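# Four arms unfold and latch a folding crate

## Task

Unfold the collapsed crate lying on the floor so that each of its four walls stands upright and each of its four corners is latched.

## Robot and tools

Robots: four identical i2rt Big YAM arms, arm1, arm2, arm3 and arm4. Each has six revolute joints, a two-finger gripper and a camera on the wrist. Two fixed room cameras, cam_high and cam_low, are also available. Feet (base_link, scene frame, metres): arm1 at x=-0.344 y=+0.564 z=+0.400; arm2 at x=-0.347 y=-0.575 z=+0.384; arm3 at x=+0.320 y=+0.573 z=+0.372; arm4 at x=+0.356 y=-0.566 z=+0.334. arm1 and arm3 sit on the +y side facing roughly toward -y; arm2 and arm4 sit on the -y side facing roughly toward +y. Each foot looks along its own +x axis. A hand reaches about 1.0 m from the joint1 axis.

Frames: one shared scene frame, origin on the floor, +z up. The hand point lies between the finger pads, roughly 1 cm behind the tips. The fingers point along the hand's +z, and they open and close along its y axis. Quaternions are written w first.

move: one call sends one action. Its optional keys are arm1, arm2, arm3, arm4 and cameras. Each arm key holds its own object, and an arm you leave out keeps its last command. Inside an arm object:
- joints: absolute joint targets by name. joint1_rad -2.879 to 2.879 (turns about the foot, positive counter-clockwise seen from above, 0 along the foot's +x). joint2_rad 0 to 3.141 (shoulder; 0 has the upper arm pointing back, and larger values lift it up and then forward). joint3_rad 0 to 3.019 (elbow; 0 is folded shut). joint4_rad -1.692 to 1.57 (hand pitch, positive tips the fingers up). joint5_rad -1.57 to 1.57 (sideways swing, positive toward the arm's right). joint6_rad -2.094 to 2.094 (roll, positive clockwise seen from behind the hand). gripper_m 0 to 0.093, the absolute gap between the fingertips in metres.
- target: an absolute hand pose [x, y, z, qw, qx, qy, qz] in the scene frame, metres, in the same form as the printed "hand" line. The hand travels a straight line from its current hand_target toward it. When target is used, joints may contain only gripper_m.
- speed: the top speed of that path in m/s, 0.002 to 0.5, default 0.25. It is only allowed together with target. Rotation is capped at twice that value in rad/s.
All motions in one call start at the same moment. All hand paths finish together, paced by the slowest one, and a path stops after 10 s even if it is short of its goal. Paths do not steer around obstacles or other arms. A hand can lag, drift off the path, overshoot the speed (especially with the arm nearly straight), and often ends a centimetre or more away from its goal. Joints move at different rates, so a joint-space move can sweep the hand wide. cameras: a list of names, or ["all"]. [] means none. If omitted it means none, except for an empty call. An unknown key or camera name makes the call invalid, and an out-of-range value gets it refused. After a refusal, the remaining move, wait and finished_scene calls in that reply are skipped.

Results: each robot's state, with joint_positions, Joint velocities (rad/s, gripper in m/s), joint torques (N m, arm joints only, offset and noisy; joints 3 and 4 wrap at ±28), hand, hand_target, joint_status and hand_status, plus on_its_own. The "move" line gives "done" per commanded arm, or the worst status word. "as last shown" lists robots that were not commanded; their status reads "not commanded". The "pictures" line gives the image order, and images can be slightly older than the state. Status words: off_target (stopped short and may still be pushing); time_out (the arm could not finish, so it now holds targets near where it stood and keeps pushing; send the reported positions to relax it); not_followed / "joint command not followed" / "pose unreachable" (a self- or arm-collision check blocked the move, while any gripper command still runs). An empty move returns the full state, all images and the scene number.

wait: seconds, 0 to 10, plus optional cameras. Nothing new is commanded.
zoom_image: camera (one name) and region [x0, y0, x1, y1] in pixels, origin at the top left, at most 504 by 504. The camera must be in the latest images. Images are 672x504. The wrist cameras are fisheye, and the room cameras are pinhole with radial distortion.
read_manual: section "licences" only. It returns licence texts and does not move anything.
finished_scene: scene = the current scene number. It ends the scene for good, and the crate must stay set up with no robot help. Calls after it in the same reply run in the next scene.

Gripper: on a hard part under full force, the reading sits up to 0.005 m below the part's width, or on some units up to 0.002 m above it. Closed on nothing it reads 0.000 to 0.003. Commanding about 0.005 m below the width at first contact gives full force; a target only slightly under it grips gently. To release, command well above the current reading.

Avoid: hard pressing between robots, including one gripper closing on another arm's fingers, since that can end the scene. The clearance check may act too late and does not cover fingers, gripper housings or wrist cameras. Also avoid slamming into the floor or heavy things, letting the crate drop or fall far, releasing a part while it moves, and long hard pushes. The arms keep pushing after contact. Pushing, holding loads or staying stretched heats the motors. A MOTOR HOT line warns at 85 °C, and at 100 °C that arm goes limp for 30 to 60 s, with affected keys reading "limit_stop_at_motor_heat"; resend the targets afterwards. The scene keeps running while you think, with your last commands held, so smooth, short sequences work best.

Each tool is called after "Request:" as name([rows], argument=value, ...), one row to a line, values as JSON.

## Session

Request:
move()

Scene clock: 0.00 s.
Joint torques (N m): no reading
Motor temperatures (°C): arm1=[27 28 28 28 23 23 25] | arm2=[24 25 23 25 28 27 25] | arm3=[26 24 27 24 26 24 27] | arm4=[25 26 26 31 26 25 27]
Heat: arm1: hottest joint2_rad 28 °C; arm2: hottest joint5_rad 28 °C; arm3: hottest joint3_rad 27 °C; arm4: hottest joint4_rad 31 °C.
Joint velocities: within noise
arm1.joint_positions: joint1_rad=-0.585 joint2_rad=+0.467 joint3_rad=+1.640 joint4_rad=-1.554 joint5_rad=+0.191 joint6_rad=-0.040 gripper_m=+0.09396
arm1.joint_status: not commanded
arm1.hand: x=-0.4062 y=+0.4986 z=+1.0234 quat_wxyz=(-0.233, -0.706, -0.424, +0.517) (m; scene frame)
arm1.hand_target: x=-0.4048 y=+0.5020 z=+1.0297 quat_wxyz=(-0.238, -0.702, -0.420, +0.523) (m; scene frame)
arm1.hand_status: not commanded
arm2.joint_positions: joint1_rad=+0.742 joint2_rad=+0.378 joint3_rad=+1.702 joint4_rad=-1.262 joint5_rad=-0.142 joint6_rad=-0.320 gripper_m=+0.09396
arm2.joint_status: not commanded
arm2.hand: x=-0.3865 y=-0.5610 z=+1.1031 quat_wxyz=(-0.397, +0.664, -0.167, -0.611) (m; scene frame)
arm2.hand_target: x=-0.3859 y=-0.5619 z=+1.1085 quat_wxyz=(-0.399, +0.660, -0.165, -0.614) (m; scene frame)
arm2.hand_status: not commanded
arm3.joint_positions: joint1_rad=+0.368 joint2_rad=+0.508 joint3_rad=+1.375 joint4_rad=-1.360 joint5_rad=-0.070 joint6_rad=+0.635 gripper_m=+0.09396
arm3.joint_status: not commanded
arm3.hand: x=+0.3593 y=+0.3880 z=+0.9196 quat_wxyz=(-0.486, -0.725, -0.459, +0.167) (m; scene frame)
arm3.hand_target: x=+0.3588 y=+0.3913 z=+0.9281 quat_wxyz=(-0.494, -0.720, -0.456, +0.170) (m; scene frame)
arm3.hand_status: not commanded
arm4.joint_positions: joint1_rad=+0.790 joint2_rad=+0.548 joint3_rad=+1.366 joint4_rad=-1.267 joint5_rad=+0.241 joint6_rad=-0.097 gripper_m=+0.09396
arm4.joint_status: not commanded
arm4.hand: x=+0.1989 y=-0.4149 z=+0.8936 quat_wxyz=(-0.270, +0.802, -0.260, -0.465) (m; scene frame)
arm4.hand_target: x=+0.2019 y=-0.4169 z=+0.9028 quat_wxyz=(-0.272, +0.796, -0.260, -0.474) (m; scene frame)
arm4.hand_status: not commanded
pictures: arm1_cam_wrist, arm2_cam_wrist, arm3_cam_wrist, arm4_cam_wrist, cam_high, cam_low

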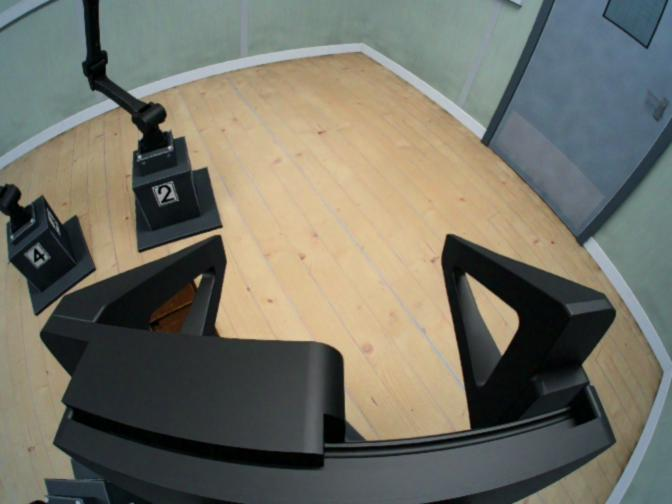

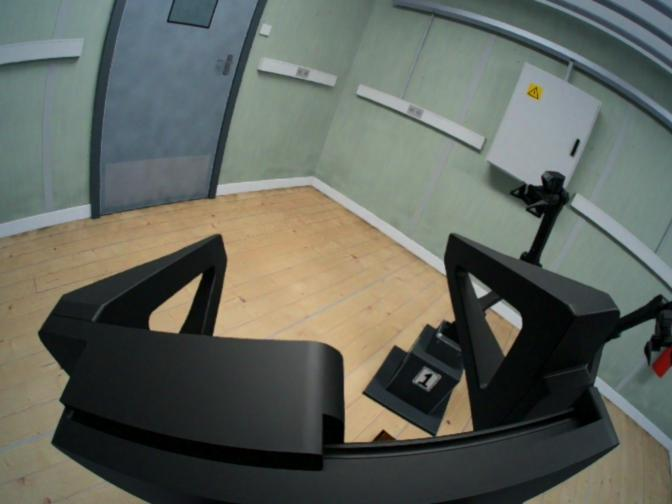

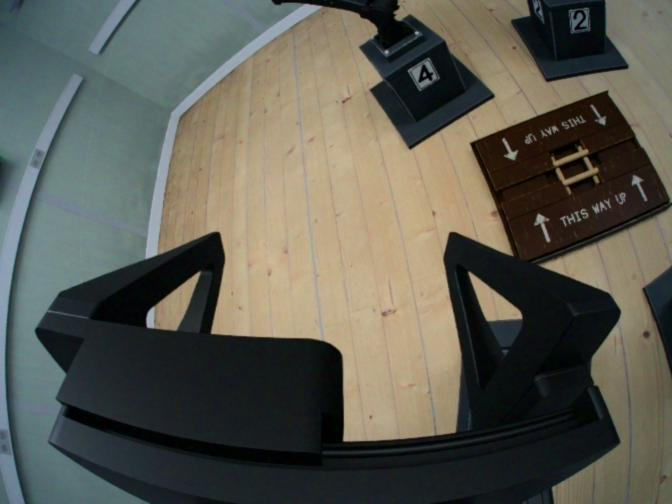

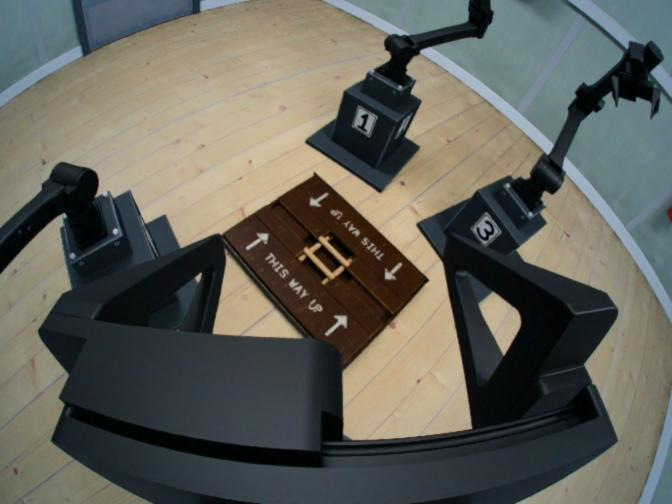

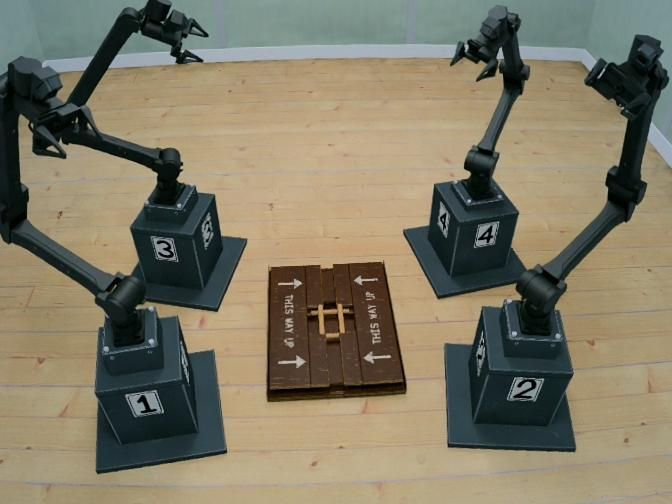

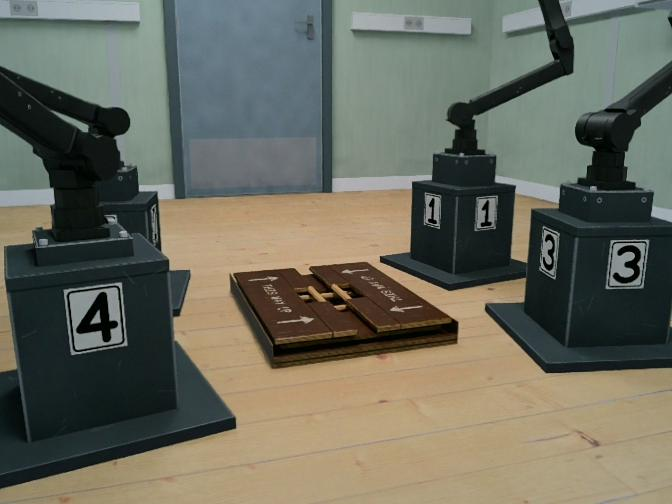

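Request:
zoom_image(camera="cam_high", region=[250, 250, 420, 410])

Request:
zoom_image(camera="cam_low", region=[220, 250, 470, 380])

Request:
zoom_image(camera="arm4_cam_wrist", region=[210, 160, 440, 380])

Request:
zoom_image(camera="arm3_cam_wrist", region=[460, 80, 672, 270])

Scaled by 2.965 from the camera's 672x504 image, which has a finer 960x720 frame.

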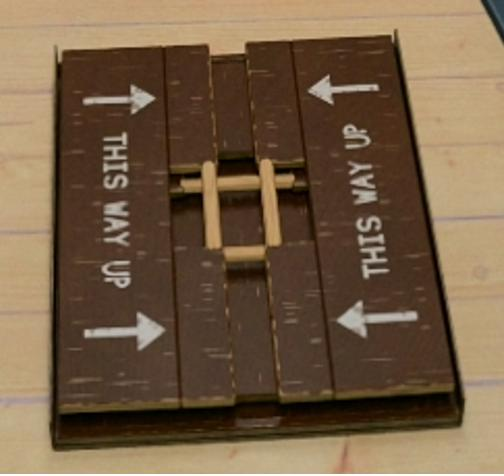

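Scaled by 2.016 from the camera's 672x504 image, which has a finer 960x720 frame.

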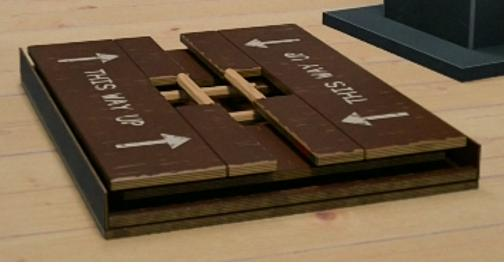

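Scaled by 2.191 from the camera's 672x504 image, which has a finer 960x720 frame.

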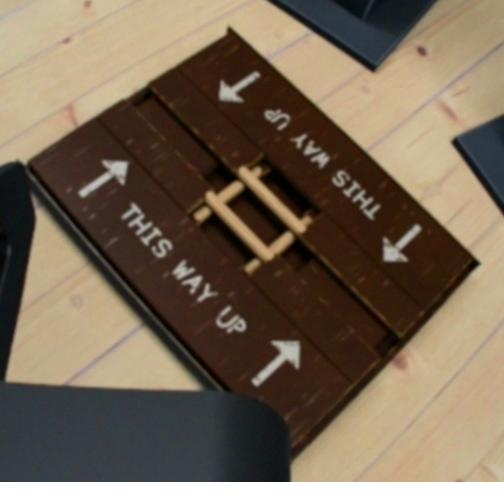

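Scaled by 2.377 from the camera's 672x504 image, which has a finer 960x720 frame.

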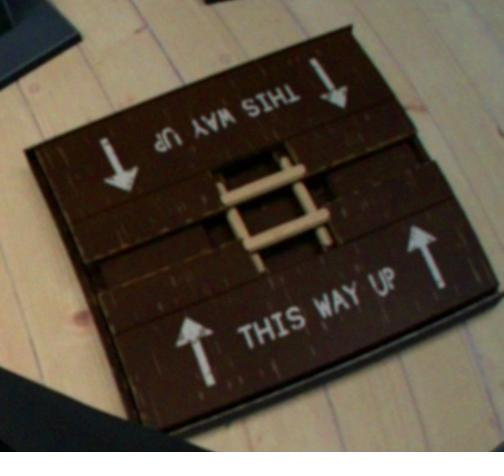

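Request:
move(arm1={"joints": {"joint1_rad": 0.363, "joint2_rad": 1.51, "joint3_rad": 1.48, "joint4_rad": -1.54, "joint5_rad": 0, "joint6_rad": 0}}, arm4={"joints": {"joint1_rad": 0.354, "joint2_rad": 1.51, "joint3_rad": 1.48, "joint4_rad": -1.54, "joint5_rad": 0, "joint6_rad": 0}}, cameras=["arm1_cam_wrist", "arm4_cam_wrist", "cam_high"])

Scene clock: 20.23 s.
Joint torques (N m): arm1=[0.56 -14.8 8.94 0.64 0.2 0.21] | arm2=[-0.09 9.41 3.96 1.8 0.03 0] | arm3=[-0.5 1.79 7.24 2.24 0.15 0.01] | arm4=[1.85 -12.69 11.41 -0.51 -0.15 0.29]
Motor temperatures (°C): arm1=[27 28 29 28 23 23 25] | arm2=[24 26 24 25 28 27 25] | arm3=[26 24 28 24 26 23 27] | arm4=[25 26 28 31 26 25 27]
Heat: arm1: hottest joint3_rad 29 °C; arm2: hottest joint5_rad 28 °C; arm3: hottest joint3_rad 28 °C; arm4: hottest joint4_rad 31 °C.
move: arm1 done; arm4 done
Joint velocities: within noise
arm1.joint_positions: joint1_rad=+0.375 joint2_rad=+1.519 joint3_rad=+1.471 joint4_rad=-1.542 joint5_rad=-0.001 joint6_rad=-0.014 gripper_m=+0.09397
arm1.joint_status: all done
arm1.hand: x=-0.1057 y=+0.1869 z=+0.6468 quat_wxyz=(+0.009, -0.478, -0.878, -0.001) (m; scene frame)
arm1.hand_target: x=-0.1052 y=+0.1838 z=+0.6492 quat_wxyz=(+0.006, -0.485, -0.874, +0.001) (m; scene frame)
arm1.hand_status: not commanded
arm2, arm3: as last shown
arm4.joint_positions: joint1_rad=+0.349 joint2_rad=+1.515 joint3_rad=+1.463 joint4_rad=-1.529 joint5_rad=+0.002 joint6_rad=-0.010 gripper_m=+0.09395
arm4.joint_status: all done
arm4.hand: x=+0.1205 y=-0.1860 z=+0.5792 quat_wxyz=(+0.002, +0.876, -0.481, +0.005) (m; scene frame)
arm4.hand_target: x=+0.1200 y=-0.1829 z=+0.5824 quat_wxyz=(+0.002, +0.871, -0.491, +0.005) (m; scene frame)
arm4.hand_status: not commanded
pictures: arm1_cam_wrist, arm4_cam_wrist, cam_high

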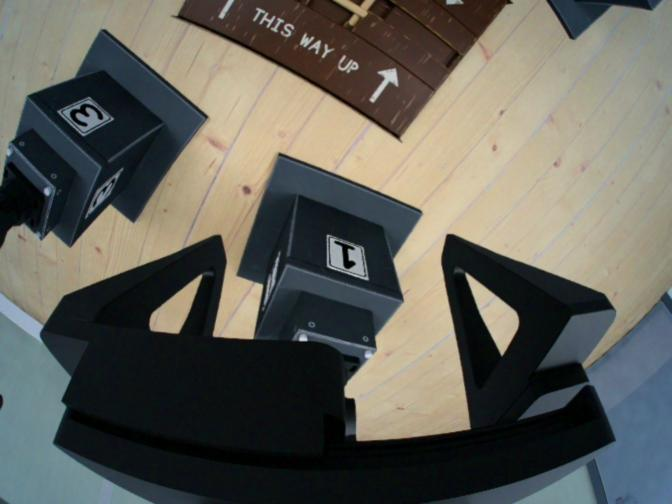

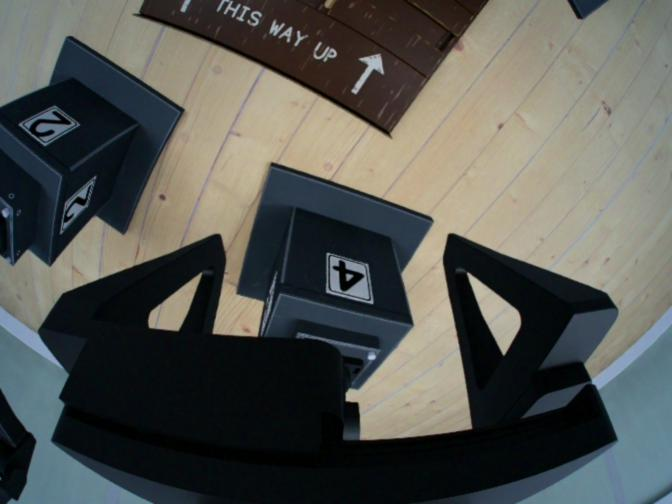

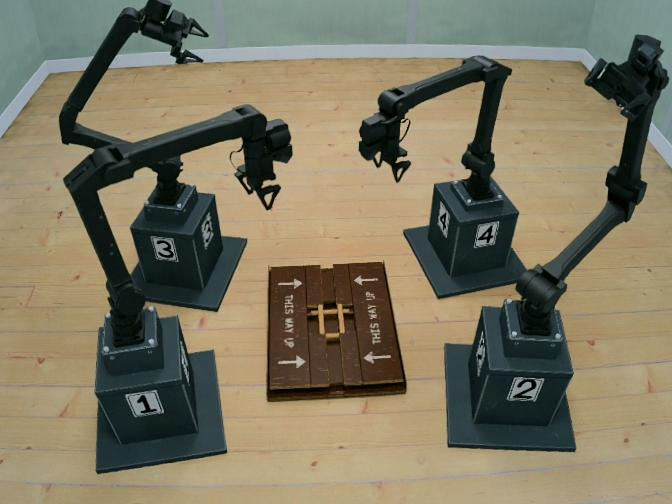

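Request:
move(arm1={"joints": {"joint2_rad": 1.3, "joint3_rad": 1.3, "joint4_rad": -1.0}}, arm4={"joints": {"joint2_rad": 1.3, "joint3_rad": 1.3, "joint4_rad": -1.0}}, cameras=["arm1_cam_wrist", "arm4_cam_wrist"])

Scene clock: 24.23 s.
Joint torques (N m): arm1=[-0.97 -12.04 8.88 2.26 0.16 0.19] | arm2=[-0.09 9.41 3.96 1.78 0.02 0] | arm3=[0.26 1.49 7.06 2.41 0.11 0.03] | arm4=[1.49 -9.29 10.06 1.76 -0.15 0.29]
Motor temperatures (°C): arm1=[27 28 29 28 23 23 25] | arm2=[24 26 24 25 28 27 25] | arm3=[26 24 28 24 26 23 27] | arm4=[25 26 29 31 26 25 27]
Heat: arm1: hottest joint3_rad 29 °C; arm2: hottest joint5_rad 28 °C; arm3: hottest joint3_rad 28 °C; arm4: hottest joint4_rad 31 °C.
move: arm1 done; arm4 done
Joint velocities: within noise
arm1.joint_positions: joint1_rad=+0.376 joint2_rad=+1.290 joint3_rad=+1.305 joint4_rad=-1.016 joint5_rad=-0.001 joint6_rad=-0.014 gripper_m=+0.09397
arm1.joint_status: all done
arm1.hand: x=-0.0775 y=+0.1442 z=+0.7110 quat_wxyz=(-0.244, -0.457, -0.843, +0.141) (m; scene frame)
arm1.hand_target: x=-0.0767 y=+0.1404 z=+0.7057 quat_wxyz=(-0.245, -0.464, -0.840, +0.140) (m; scene frame)
arm1.hand_status: not commanded
arm2, arm3: as last shown
arm4.joint_positions: joint1_rad=+0.347 joint2_rad=+1.285 joint3_rad=+1.313 joint4_rad=-1.014 joint5_rad=+0.002 joint6_rad=-0.010 gripper_m=+0.09395
arm4.joint_status: all done
arm4.hand: x=+0.0939 y=-0.1418 z=+0.6514 quat_wxyz=(-0.142, +0.839, -0.462, -0.251) (m; scene frame)
arm4.hand_target: x=+0.0936 y=-0.1385 z=+0.6403 quat_wxyz=(-0.137, +0.835, -0.471, -0.247) (m; scene frame)
arm4.hand_status: not commanded
pictures: arm1_cam_wrist, arm4_cam_wrist

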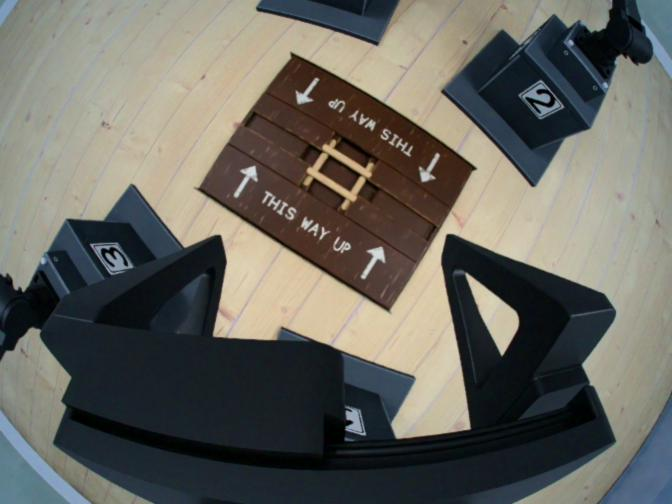

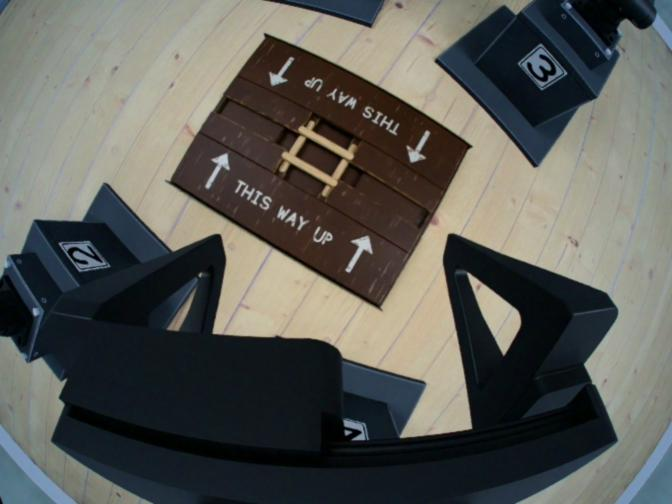

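Request:
zoom_image(camera="arm1_cam_wrist", region=[190, 40, 490, 320])

Request:
zoom_image(camera="arm4_cam_wrist", region=[255, 95, 385, 215])

Request:
zoom_image(camera="arm4_cam_wrist", region=[155, 20, 485, 320])

Scaled by 1.680 from the camera's 672x504 image, which has a finer 960x720 frame.

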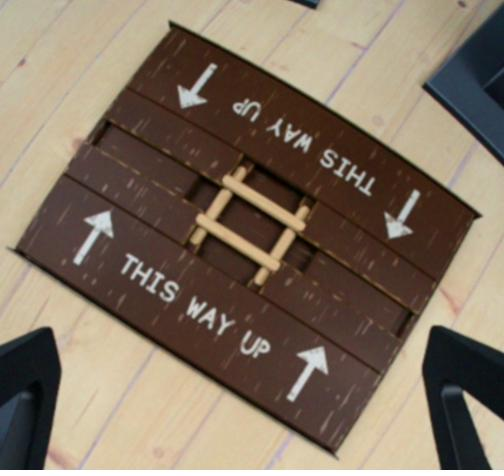

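Scaled by 3.877 from the camera's 672x504 image, which has a finer 960x720 frame.

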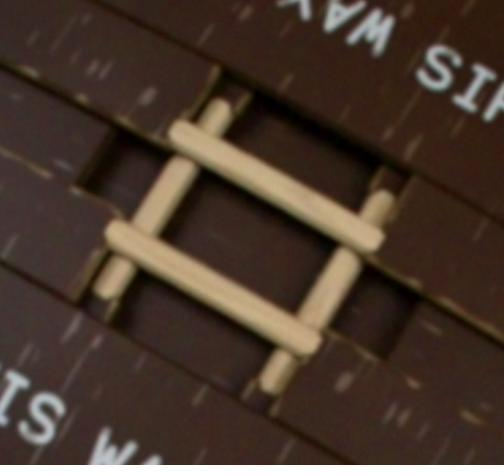

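Scaled by 1.527 from the camera's 672x504 image, which has a finer 960x720 frame.

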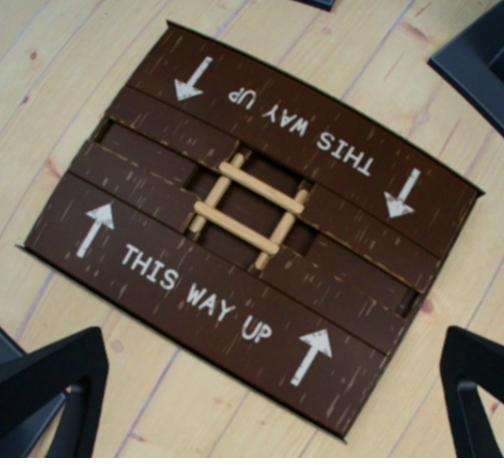

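Request:
move(arm1={"target": [-0.0065, 0.036, 0.2, 0, 0, 1, 0], "speed": 0.3}, cameras=["arm1_cam_wrist", "arm4_cam_wrist", "cam_high", "cam_low"])

Scene clock: 61.40 s.
Joint torques (N m): arm1=[0.5 -23.94 8.49 0.24 0.14 0] | arm2=[-0.09 9.47 3.95 1.78 0.02 0] | arm3=[-0.26 2.02 7.15 2.26 0.12 0.04] | arm4=[1.49 -9.29 10.06 1.76 -0.15 0.29]
Motor temperatures (°C): arm1=[27 28 31 28 23 23 25] | arm2=[24 26 24 25 28 26 25] | arm3=[26 24 29 24 26 23 27] | arm4=[25 26 30 31 26 25 27]
Heat: arm1: hottest joint3_rad 31 °C; arm2: hottest joint5_rad 28 °C; arm3: hottest joint3_rad 29 °C; arm4: hottest joint4_rad 31 °C.
move: arm1 off_target
Joint velocities: within noise
arm1.joint_positions: joint1_rad=+0.376 joint2_rad=+2.435 joint3_rad=+1.601 joint4_rad=-0.762 joint5_rad=-0.004 joint6_rad=-0.975 gripper_m=+0.09397
arm1.joint_status: not commanded
arm1.hand: x=-0.0234 y=+0.0514 z=+0.1952 quat_wxyz=(+0.008, -0.017, -1.000, -0.009) (m; scene frame)
arm1.hand_target: x=-0.0108 y=+0.0404 z=+0.2011 quat_wxyz=(+0.002, -0.006, -1.000, +0.002) (m; scene frame)
arm1.hand_status: off_target (0.023 m and 2.4 deg from the pose sent, 0.527 m and 65.0 deg at the start)
arm2, arm3, arm4: as last shown
pictures: arm1_cam_wrist, arm4_cam_wrist, cam_high, cam_low

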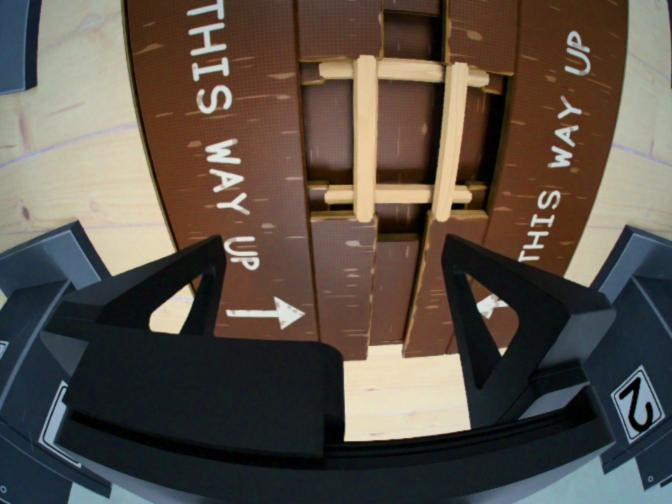

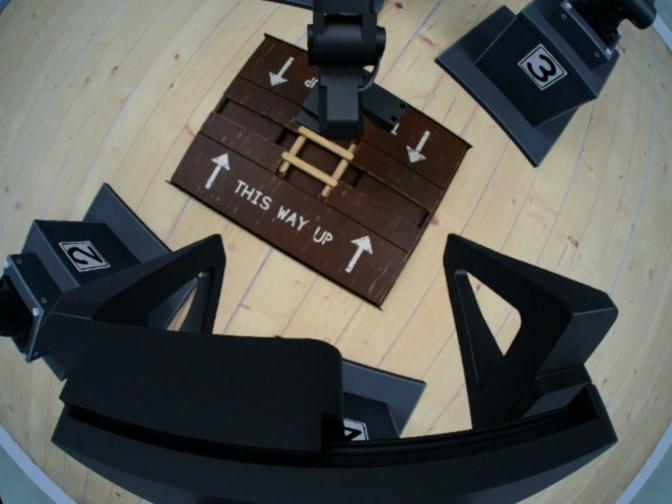

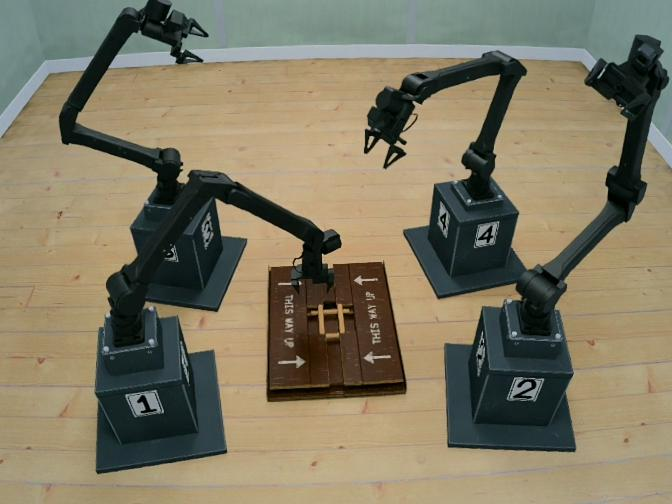

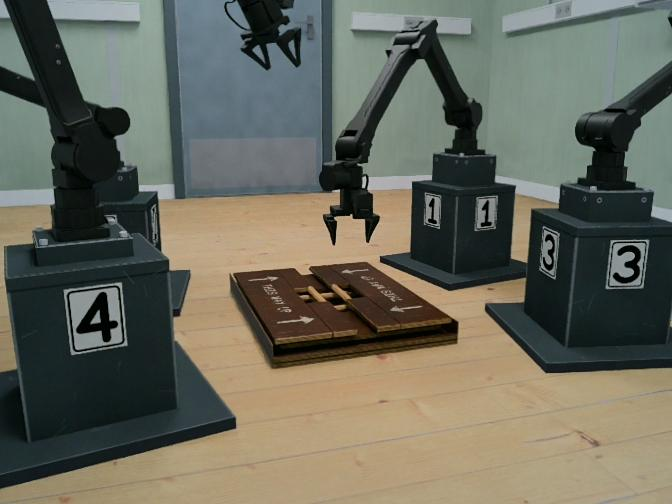

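Request:
move(arm1={"target": [0.001, 0.021, 0.13, 0, 0, 1, 0], "speed": 0.2, "joints": {"gripper_m": 0.045}}, cameras=["arm1_cam_wrist"])

Scene clock: 73.00 s.
Joint torques (N m): arm1=[0.09 -25.99 8.23 0.42 -0.04 -0.03] | arm2=[-0.03 9.41 3.95 1.8 0.03 0] | arm3=[-0.73 1.49 7.3 2.29 0.14 0] | arm4=[1.44 -9.29 10.07 1.77 -0.15 0.29]
Motor temperatures (°C): arm1=[27 30 32 28 23 23 25] | arm2=[24 26 24 25 28 26 25] | arm3=[26 24 29 24 26 23 27] | arm4=[25 26 30 31 26 25 27]
Heat: arm1: hottest joint3_rad 32 °C; arm2: hottest joint5_rad 28 °C; arm3: hottest joint3_rad 29 °C; arm4: hottest joint4_rad 31 °C.
move: arm1 off_target
Joint velocities: within noise
arm1.joint_positions: joint1_rad=+0.376 joint2_rad=+2.619 joint3_rad=+1.756 joint4_rad=-0.742 joint5_rad=-0.006 joint6_rad=-0.988 gripper_m=+0.04506
arm1.joint_status: all done
arm1.hand: x=-0.0133 y=+0.0348 z=+0.1239 quat_wxyz=(+0.010, -0.011, -1.000, -0.013) (m; scene frame)
arm1.hand_target: x=+0.0006 y=+0.0221 z=+0.1303 quat_wxyz=(+0.000, +0.000, -1.000, +0.000) (m; scene frame)
arm1.hand_status: off_target (0.021 m and 2.3 deg from the pose sent, 0.076 m and 2.4 deg at the start)
arm2, arm3, arm4: as last shown
pictures: arm1_cam_wrist

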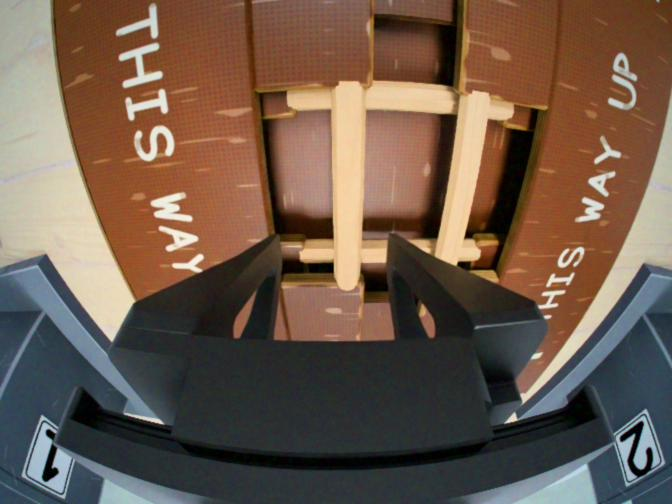

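Request:
move(arm1={"target": [0.002, 0.0172, 0.075, 0, 0, 1, 0], "speed": 0.15}, cameras=["arm1_cam_wrist", "cam_low"])

Request:
zoom_image(camera="cam_low", region=[220, 200, 470, 380])

Scene clock: 76.33 s.
Joint torques (N m): arm1=[0.03 -25.58 7.86 0.51 -0.01 -0.08] | arm2=[-0.09 9.41 3.95 1.78 0.02 0] | arm3=[-0.62 1.61 7.17 2.3 0.11 0.02] | arm4=[1.44 -9.29 10.06 1.77 -0.15 0.29]
Motor temperatures (°C): arm1=[27 30 32 28 23 23 25] | arm2=[24 26 24 25 28 26 25] | arm3=[26 24 29 24 26 23 27] | arm4=[25 26 30 31 26 25 27]
Heat: arm1: hottest joint3_rad 32 °C; arm2: hottest joint5_rad 28 °C; arm3: hottest joint3_rad 29 °C; arm4: hottest joint4_rad 31 °C.
move: arm1 off_target
Joint velocities: within noise
arm1.joint_positions: joint1_rad=+0.376 joint2_rad=+2.743 joint3_rad=+1.850 joint4_rad=-0.713 joint5_rad=-0.006 joint6_rad=-0.989 gripper_m=+0.04506
arm1.joint_status: not commanded
arm1.hand: x=-0.0115 y=+0.0312 z=+0.0706 quat_wxyz=(+0.010, -0.010, -1.000, -0.014) (m; scene frame)
arm1.hand_target: x=+0.0017 y=+0.0179 z=+0.0750 quat_wxyz=(+0.000, +0.000, -1.000, +0.001) (m; scene frame)
arm1.hand_status: off_target (0.020 m and 2.3 deg from the pose sent, 0.054 m and 2.3 deg at the start)
arm2, arm3, arm4: as last shown
pictures: arm1_cam_wrist, cam_low

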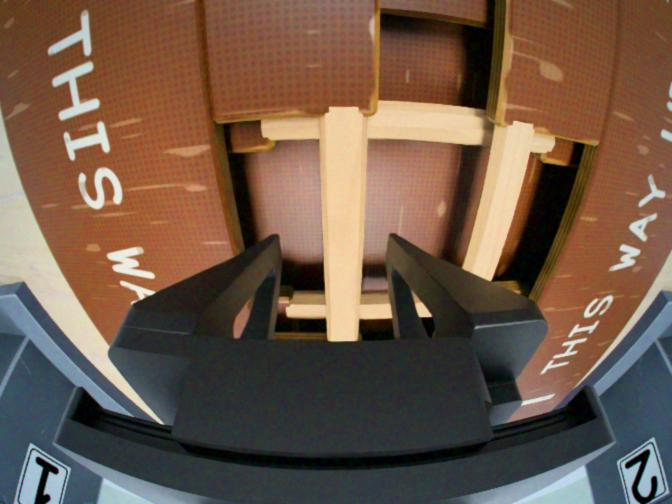

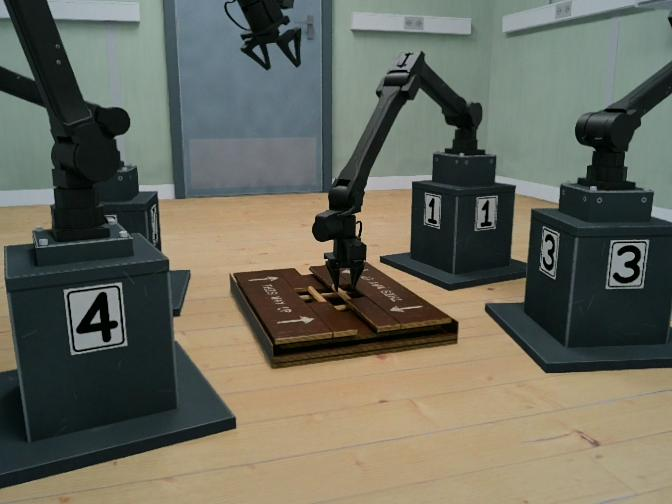

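Scaled by 2.016 from the camera's 672x504 image, which has a finer 960x720 frame.

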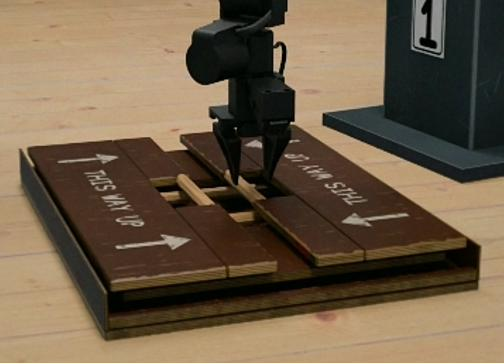

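Request:
move(arm1={"target": [0.002, 0.0172, 0.057, 0, 0, 1, 0], "speed": 0.1}, cameras=["arm1_cam_wrist", "cam_low"])

Request:
zoom_image(camera="cam_low", region=[280, 230, 400, 330])

Request:
zoom_image(camera="arm1_cam_wrist", region=[200, 80, 600, 380])

Scene clock: 78.80 s.
Joint torques (N m): arm1=[0.21 -25.76 8.1 1.06 -0.02 -0.09] | arm2=[-0.09 9.41 3.96 1.78 0.03 0] | arm3=[-1.08 1.61 7.28 2.29 0.13 -0.01] | arm4=[1.44 -9.29 10.07 1.77 -0.15 0.29]
Motor temperatures (°C): arm1=[27 30 32 28 23 23 25] | arm2=[24 26 24 25 28 26 25] | arm3=[26 24 29 24 26 23 27] | arm4=[25 26 30 31 26 25 27]
Heat: arm1: hottest joint3_rad 32 °C; arm2: hottest joint5_rad 28 °C; arm3: hottest joint3_rad 29 °C; arm4: hottest joint4_rad 31 °C.
move: arm1 off_target
Joint velocities: within noise
arm1.joint_positions: joint1_rad=+0.376 joint2_rad=+2.774 joint3_rad=+1.878 joint4_rad=-0.709 joint5_rad=-0.006 joint6_rad=-0.989 gripper_m=+0.04506
arm1.joint_status: not commanded
arm1.hand: x=-0.0106 y=+0.0295 z=+0.0583 quat_wxyz=(+0.010, -0.010, -1.000, -0.013) (m; scene frame)
arm1.hand_target: x=+0.0017 y=+0.0178 z=+0.0577 quat_wxyz=(+0.000, +0.000, -1.000, +0.000) (m; scene frame)
arm1.hand_status: off_target (0.018 m and 2.2 deg from the pose sent, 0.024 m and 2.3 deg at the start)
arm2, arm3, arm4: as last shown
pictures: arm1_cam_wrist, cam_low

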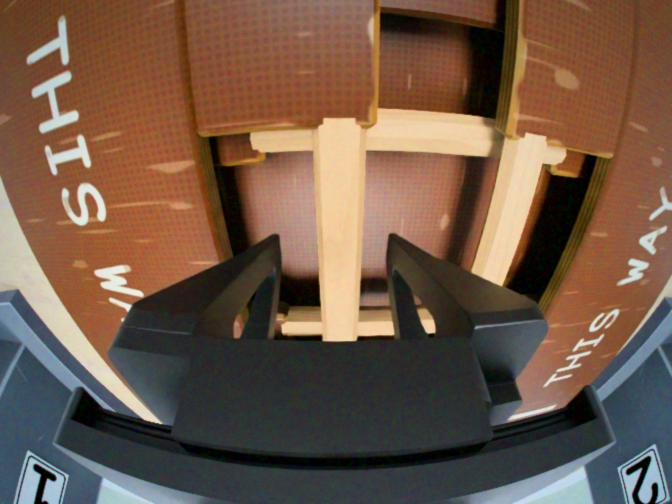

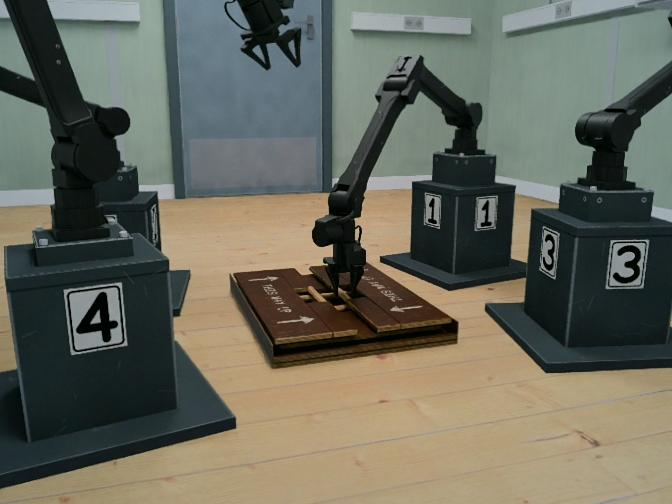

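Scaled by 4.200 from the camera's 672x504 image, which has a finer 960x720 frame.

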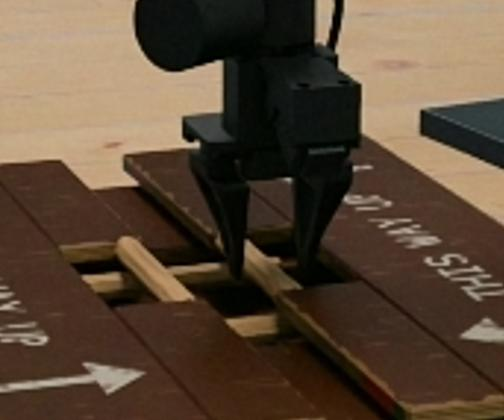

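Scaled by 1.260 from the camera's 672x504 image, which has a finer 960x720 frame.

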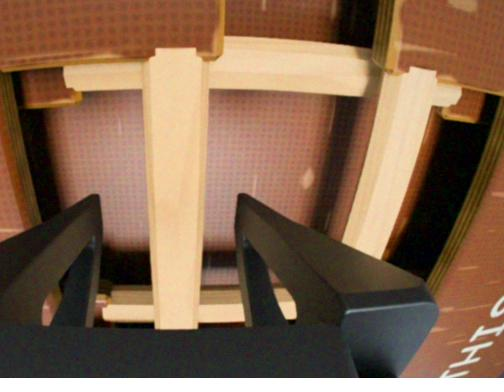

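Request:
move(arm1={"target": [0.002, 0.0185, 0.047, 0, 0, 1, 0], "speed": 0.1})

Request:
move(arm1={"joints": {"gripper_m": 0.016}}, cameras=["arm1_cam_wrist"])

Scene clock: 81.07 s.
Joint torques (N m): arm1=[0.26 -25.17 7.92 0.91 -0.05 -0.02] | arm2=[-0.09 9.41 3.96 1.78 0.02 0] | arm3=[-0.73 1.61 7.19 2.33 0.12 0.03] | arm4=[1.49 -9.29 10.06 1.77 -0.15 0.29]
Motor temperatures (°C): arm1=[27 30 32 28 23 23 25] | arm2=[24 26 24 25 28 26 25] | arm3=[26 24 29 24 26 23 27] | arm4=[25 26 30 31 26 25 27]
Heat: arm1: hottest joint3_rad 32 °C; arm2: hottest joint5_rad 28 °C; arm3: hottest joint3_rad 29 °C; arm4: hottest joint4_rad 31 °C.
move: arm1 off_target
Joint velocities: within noise
arm1.joint_positions: joint1_rad=+0.376 joint2_rad=+2.795 joint3_rad=+1.891 joint4_rad=-0.701 joint5_rad=-0.006 joint6_rad=-0.989 gripper_m=+0.04506
arm1.joint_status: not commanded
arm1.hand: x=-0.0111 y=+0.0301 z=+0.0483 quat_wxyz=(+0.010, -0.010, -1.000, -0.013) (m; scene frame)
arm1.hand_target: x=+0.0014 y=+0.0195 z=+0.0467 quat_wxyz=(+0.000, +0.000, -1.000, +0.000) (m; scene frame)
arm1.hand_status: off_target (0.018 m and 2.2 deg from the pose sent, 0.020 m and 2.2 deg at the start)
arm2, arm3, arm4: as last shown
pictures: none

Scene clock: 81.80 s.
Joint torques (N m): arm1=[0.32 -25 7.83 0.73 -0.03 -0.03] | arm2=[-0.09 9.35 3.96 1.78 0.02 0] | arm3=[-0.38 1.55 7.28 2.33 0.14 -0.01] | arm4=[1.49 -9.29 10.06 1.77 -0.15 0.29]
Motor temperatures (°C): arm1=[27 31 32 28 23 23 25] | arm2=[24 26 24 25 28 26 25] | arm3=[26 24 29 24 26 23 27] | arm4=[25 26 30 31 26 25 27]
Heat: arm1: hottest joint3_rad 32 °C; arm2: hottest joint5_rad 28 °C; arm3: hottest joint3_rad 29 °C; arm4: hottest joint4_rad 31 °C.
move: arm1 done
Joint velocities: within noise
arm1.joint_positions: joint1_rad=+0.375 joint2_rad=+2.795 joint3_rad=+1.894 joint4_rad=-0.698 joint5_rad=-0.006 joint6_rad=-0.998 gripper_m=+0.01745
arm1.joint_status: all done
arm1.hand: x=-0.0106 y=+0.0276 z=+0.0490 quat_wxyz=(+0.008, -0.007, -1.000, -0.010) (m; scene frame)
arm1.hand_target: x=+0.0007 y=+0.0188 z=+0.0470 quat_wxyz=(+0.000, +0.003, -1.000, +0.000) (m; scene frame)
arm1.hand_status: not commanded
arm2.joint_positions: joint1_rad=+0.742 joint2_rad=+0.378 joint3_rad=+1.702 joint4_rad=-1.262 joint5_rad=-0.142 joint6_rad=-0.320 gripper_m=+0.09396
arm2.joint_status: not commanded
arm2.hand: x=-0.3865 y=-0.5610 z=+1.1031 quat_wxyz=(-0.397, +0.664, -0.167, -0.611) (m; scene frame)
arm2.hand_target: x=-0.3859 y=-0.5619 z=+1.1085 quat_wxyz=(-0.399, +0.660, -0.165, -0.614) (m; scene frame)
arm2.hand_status: not commanded
arm3.joint_positions: joint1_rad=+0.368 joint2_rad=+0.508 joint3_rad=+1.375 joint4_rad=-1.360 joint5_rad=-0.070 joint6_rad=+0.635 gripper_m=+0.09396
arm3.joint_status: not commanded
arm3.hand: x=+0.3593 y=+0.3880 z=+0.9196 quat_wxyz=(-0.486, -0.725, -0.459, +0.167) (m; scene frame)
arm3.hand_target: x=+0.3588 y=+0.3913 z=+0.9281 quat_wxyz=(-0.494, -0.720, -0.456, +0.170) (m; scene frame)
arm3.hand_status: not commanded
arm4: as last shown
pictures: arm1_cam_wrist

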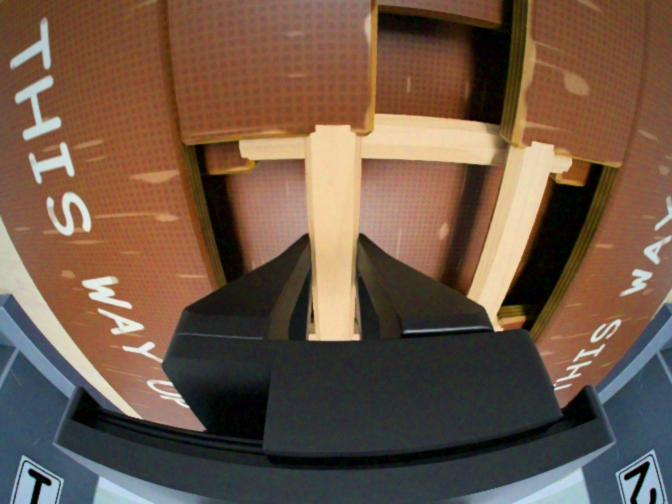

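Request:
move(arm1={"target": [0.002, 0.032, 0.113, 0, 0, 0.985, -0.174], "speed": 0.12, "joints": {"gripper_m": 0.012}}, cameras=["arm1_cam_wrist", "cam_low"])

Request:
zoom_image(camera="cam_low", region=[220, 180, 470, 380])

Scene clock: 96.77 s.
Joint torques (N m): arm1=[0.97 -25.99 3.84 2.09 0.67 0.22] | arm2=[-0.03 9.41 3.96 1.8 0.02 0] | arm3=[-0.73 1.55 7.19 2.15 0.1 -0.01] | arm4=[1.49 -9.29 10.07 1.77 -0.15 0.29]
Motor temperatures (°C): arm1=[27 32 32 28 23 23 25] | arm2=[24 26 24 25 28 26 25] | arm3=[26 24 30 24 26 23 27] | arm4=[25 26 31 31 26 25 27]
Heat: arm1: hottest joint2_rad 32 °C; arm2: hottest joint5_rad 28 °C; arm3: hottest joint3_rad 30 °C; arm4: hottest joint3_rad 31 °C.
move: arm1 off_target
Joint velocities: within noise
arm1.joint_positions: joint1_rad=+0.428 joint2_rad=+2.588 joint3_rad=+1.523 joint4_rad=-0.253 joint5_rad=+0.178 joint6_rad=-0.969 gripper_m=+0.01733
arm1.joint_status: gripper_m off_target (ended at +0.01734, target +0.01200)
arm1.hand: x=-0.0112 y=+0.0326 z=+0.1012 quat_wxyz=(+0.004, -0.005, -0.988, +0.156) (m; scene frame)
arm1.hand_target: x=-0.0011 y=+0.0288 z=+0.1124 quat_wxyz=(-0.003, -0.007, -0.985, +0.172) (m; scene frame)
arm1.hand_status: off_target (0.018 m and 2.2 deg from the pose sent, 0.065 m and 21.3 deg at the start)
arm2, arm3, arm4: as last shown
pictures: arm1_cam_wrist, cam_low

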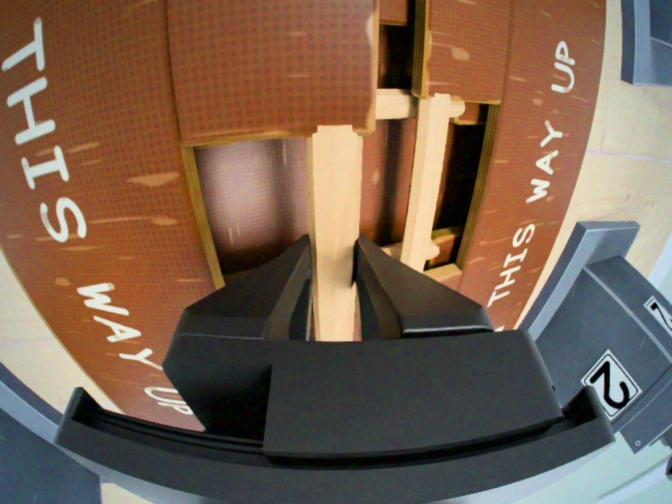

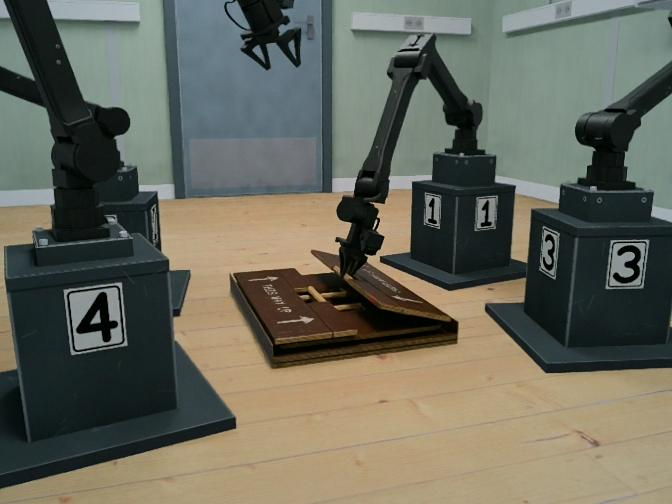

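Scaled by 2.016 from the camera's 672x504 image, which has a finer 960x720 frame.

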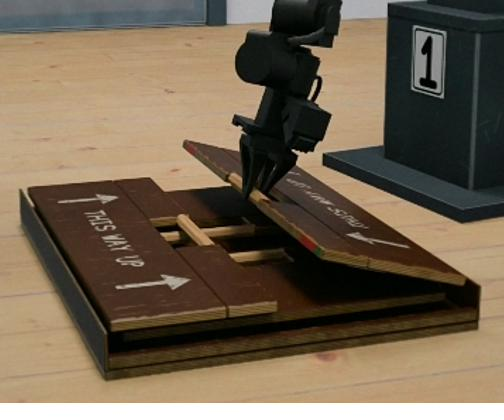

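Request:
move(arm1={"target": [0.0, 0.064, 0.176, 0, 0, 0.940, -0.342], "speed": 0.12})

Request:
move(arm1={"target": [0.0, 0.114, 0.219, 0, 0, 0.866, -0.5], "speed": 0.12}, cameras=["arm1_cam_wrist", "cam_low", "cam_high", "arm4_cam_wrist"])

Scene clock: 100.13 s.
Joint torques (N m): arm1=[1.26 -24.06 2.85 2.29 0.72 0.07] | arm2=[-0.09 9.41 3.96 1.78 0.02 0] | arm3=[-0.91 1.44 7.28 2.39 0.15 0.01] | arm4=[1.49 -9.35 10.06 1.77 -0.15 0.29]
Motor temperatures (°C): arm1=[27 32 32 28 23 23 25] | arm2=[24 26 24 25 27 26 25] | arm3=[26 24 30 24 26 23 27] | arm4=[25 26 31 31 26 25 27]
Heat: arm1: hottest joint2_rad 32 °C; arm2: hottest joint5_rad 27 °C; arm3: hottest joint3_rad 30 °C; arm4: hottest joint3_rad 31 °C.
move: arm1 off_target
Joint velocities: within noise
arm1.joint_positions: joint1_rad=+0.524 joint2_rad=+2.436 joint3_rad=+1.203 joint4_rad=+0.192 joint5_rad=+0.427 joint6_rad=-0.965 gripper_m=+0.01729
arm1.joint_status: not commanded
arm1.hand: x=-0.0117 y=+0.0618 z=+0.1640 quat_wxyz=(+0.009, -0.006, -0.944, +0.330) (m; scene frame)
arm1.hand_target: x=+0.0002 y=+0.0627 z=+0.1760 quat_wxyz=(+0.001, +0.001, -0.939, +0.343) (m; scene frame)
arm1.hand_status: off_target (0.017 m and 1.9 deg from the pose sent, 0.082 m and 22.0 deg at the start)
arm2, arm3: as last shown
arm4.joint_positions: joint1_rad=+0.347 joint2_rad=+1.285 joint3_rad=+1.313 joint4_rad=-1.014 joint5_rad=+0.002 joint6_rad=-0.010 gripper_m=+0.09395
arm4.joint_status: not commanded
arm4.hand: x=+0.0939 y=-0.1418 z=+0.6514 quat_wxyz=(-0.142, +0.839, -0.462, -0.251) (m; scene frame)
arm4.hand_target: x=+0.0936 y=-0.1385 z=+0.6403 quat_wxyz=(-0.137, +0.835, -0.471, -0.247) (m; scene frame)
arm4.hand_status: not commanded
pictures: none

Scene clock: 102.30 s.
Joint torques (N m): arm1=[1.79 -20.42 2.14 3.18 0.74 -0.06] | arm2=[-0.09 9.41 3.95 1.78 0.03 0] | arm3=[-0.44 1.73 7.27 2.4 0.11 0.02] | arm4=[1.44 -9.29 10.06 1.77 -0.15 0.29]
Motor temperatures (°C): arm1=[27 32 31 28 23 23 25] | arm2=[24 26 24 25 27 26 25] | arm3=[26 24 30 24 26 23 27] | arm4=[25 26 31 31 26 25 27]
Heat: arm1: hottest joint2_rad 32 °C; arm2: hottest joint5_rad 27 °C; arm3: hottest joint3_rad 30 °C; arm4: hottest joint3_rad 31 °C.
move: arm1 off_target
Joint velocities: within noise
arm1.joint_positions: joint1_rad=+0.651 joint2_rad=+2.412 joint3_rad=+0.976 joint4_rad=+0.675 joint5_rad=+0.700 joint6_rad=-1.025 gripper_m=+0.01726
arm1.joint_status: not commanded
arm1.hand: x=-0.0123 y=+0.1105 z=+0.2115 quat_wxyz=(+0.010, -0.008, -0.872, +0.488) (m; scene frame)
arm1.hand_target: x=+0.0003 y=+0.1130 z=+0.2191 quat_wxyz=(+0.002, +0.002, -0.866, +0.500) (m; scene frame)
arm1.hand_status: off_target (0.015 m and 2.1 deg from the pose sent, 0.077 m and 21.5 deg at the start)
arm2, arm3, arm4: as last shown
pictures: arm1_cam_wrist, arm4_cam_wrist, cam_high, cam_low

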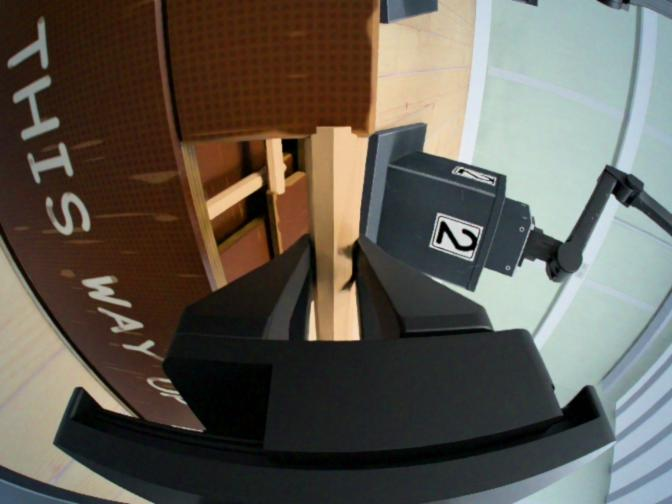

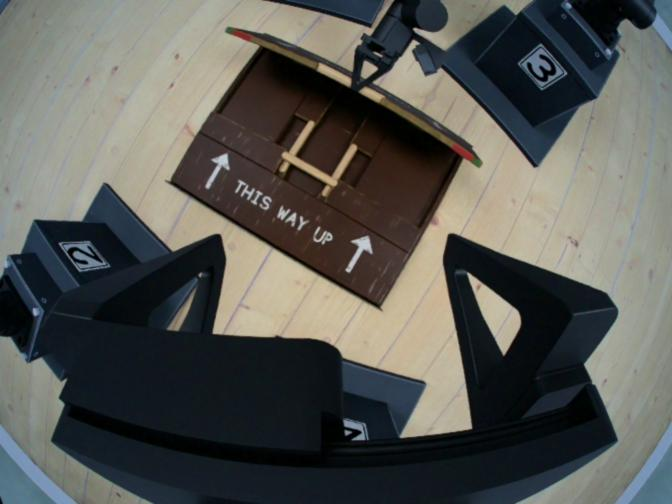

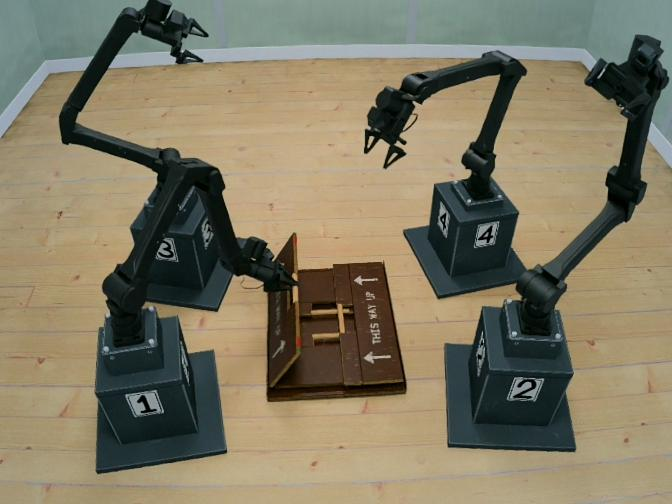

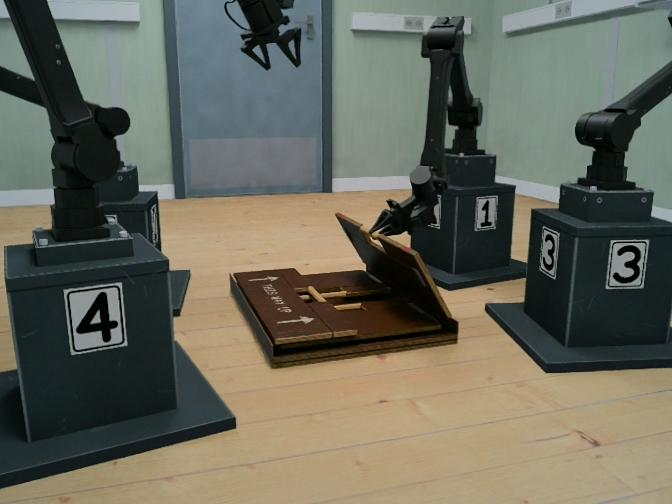

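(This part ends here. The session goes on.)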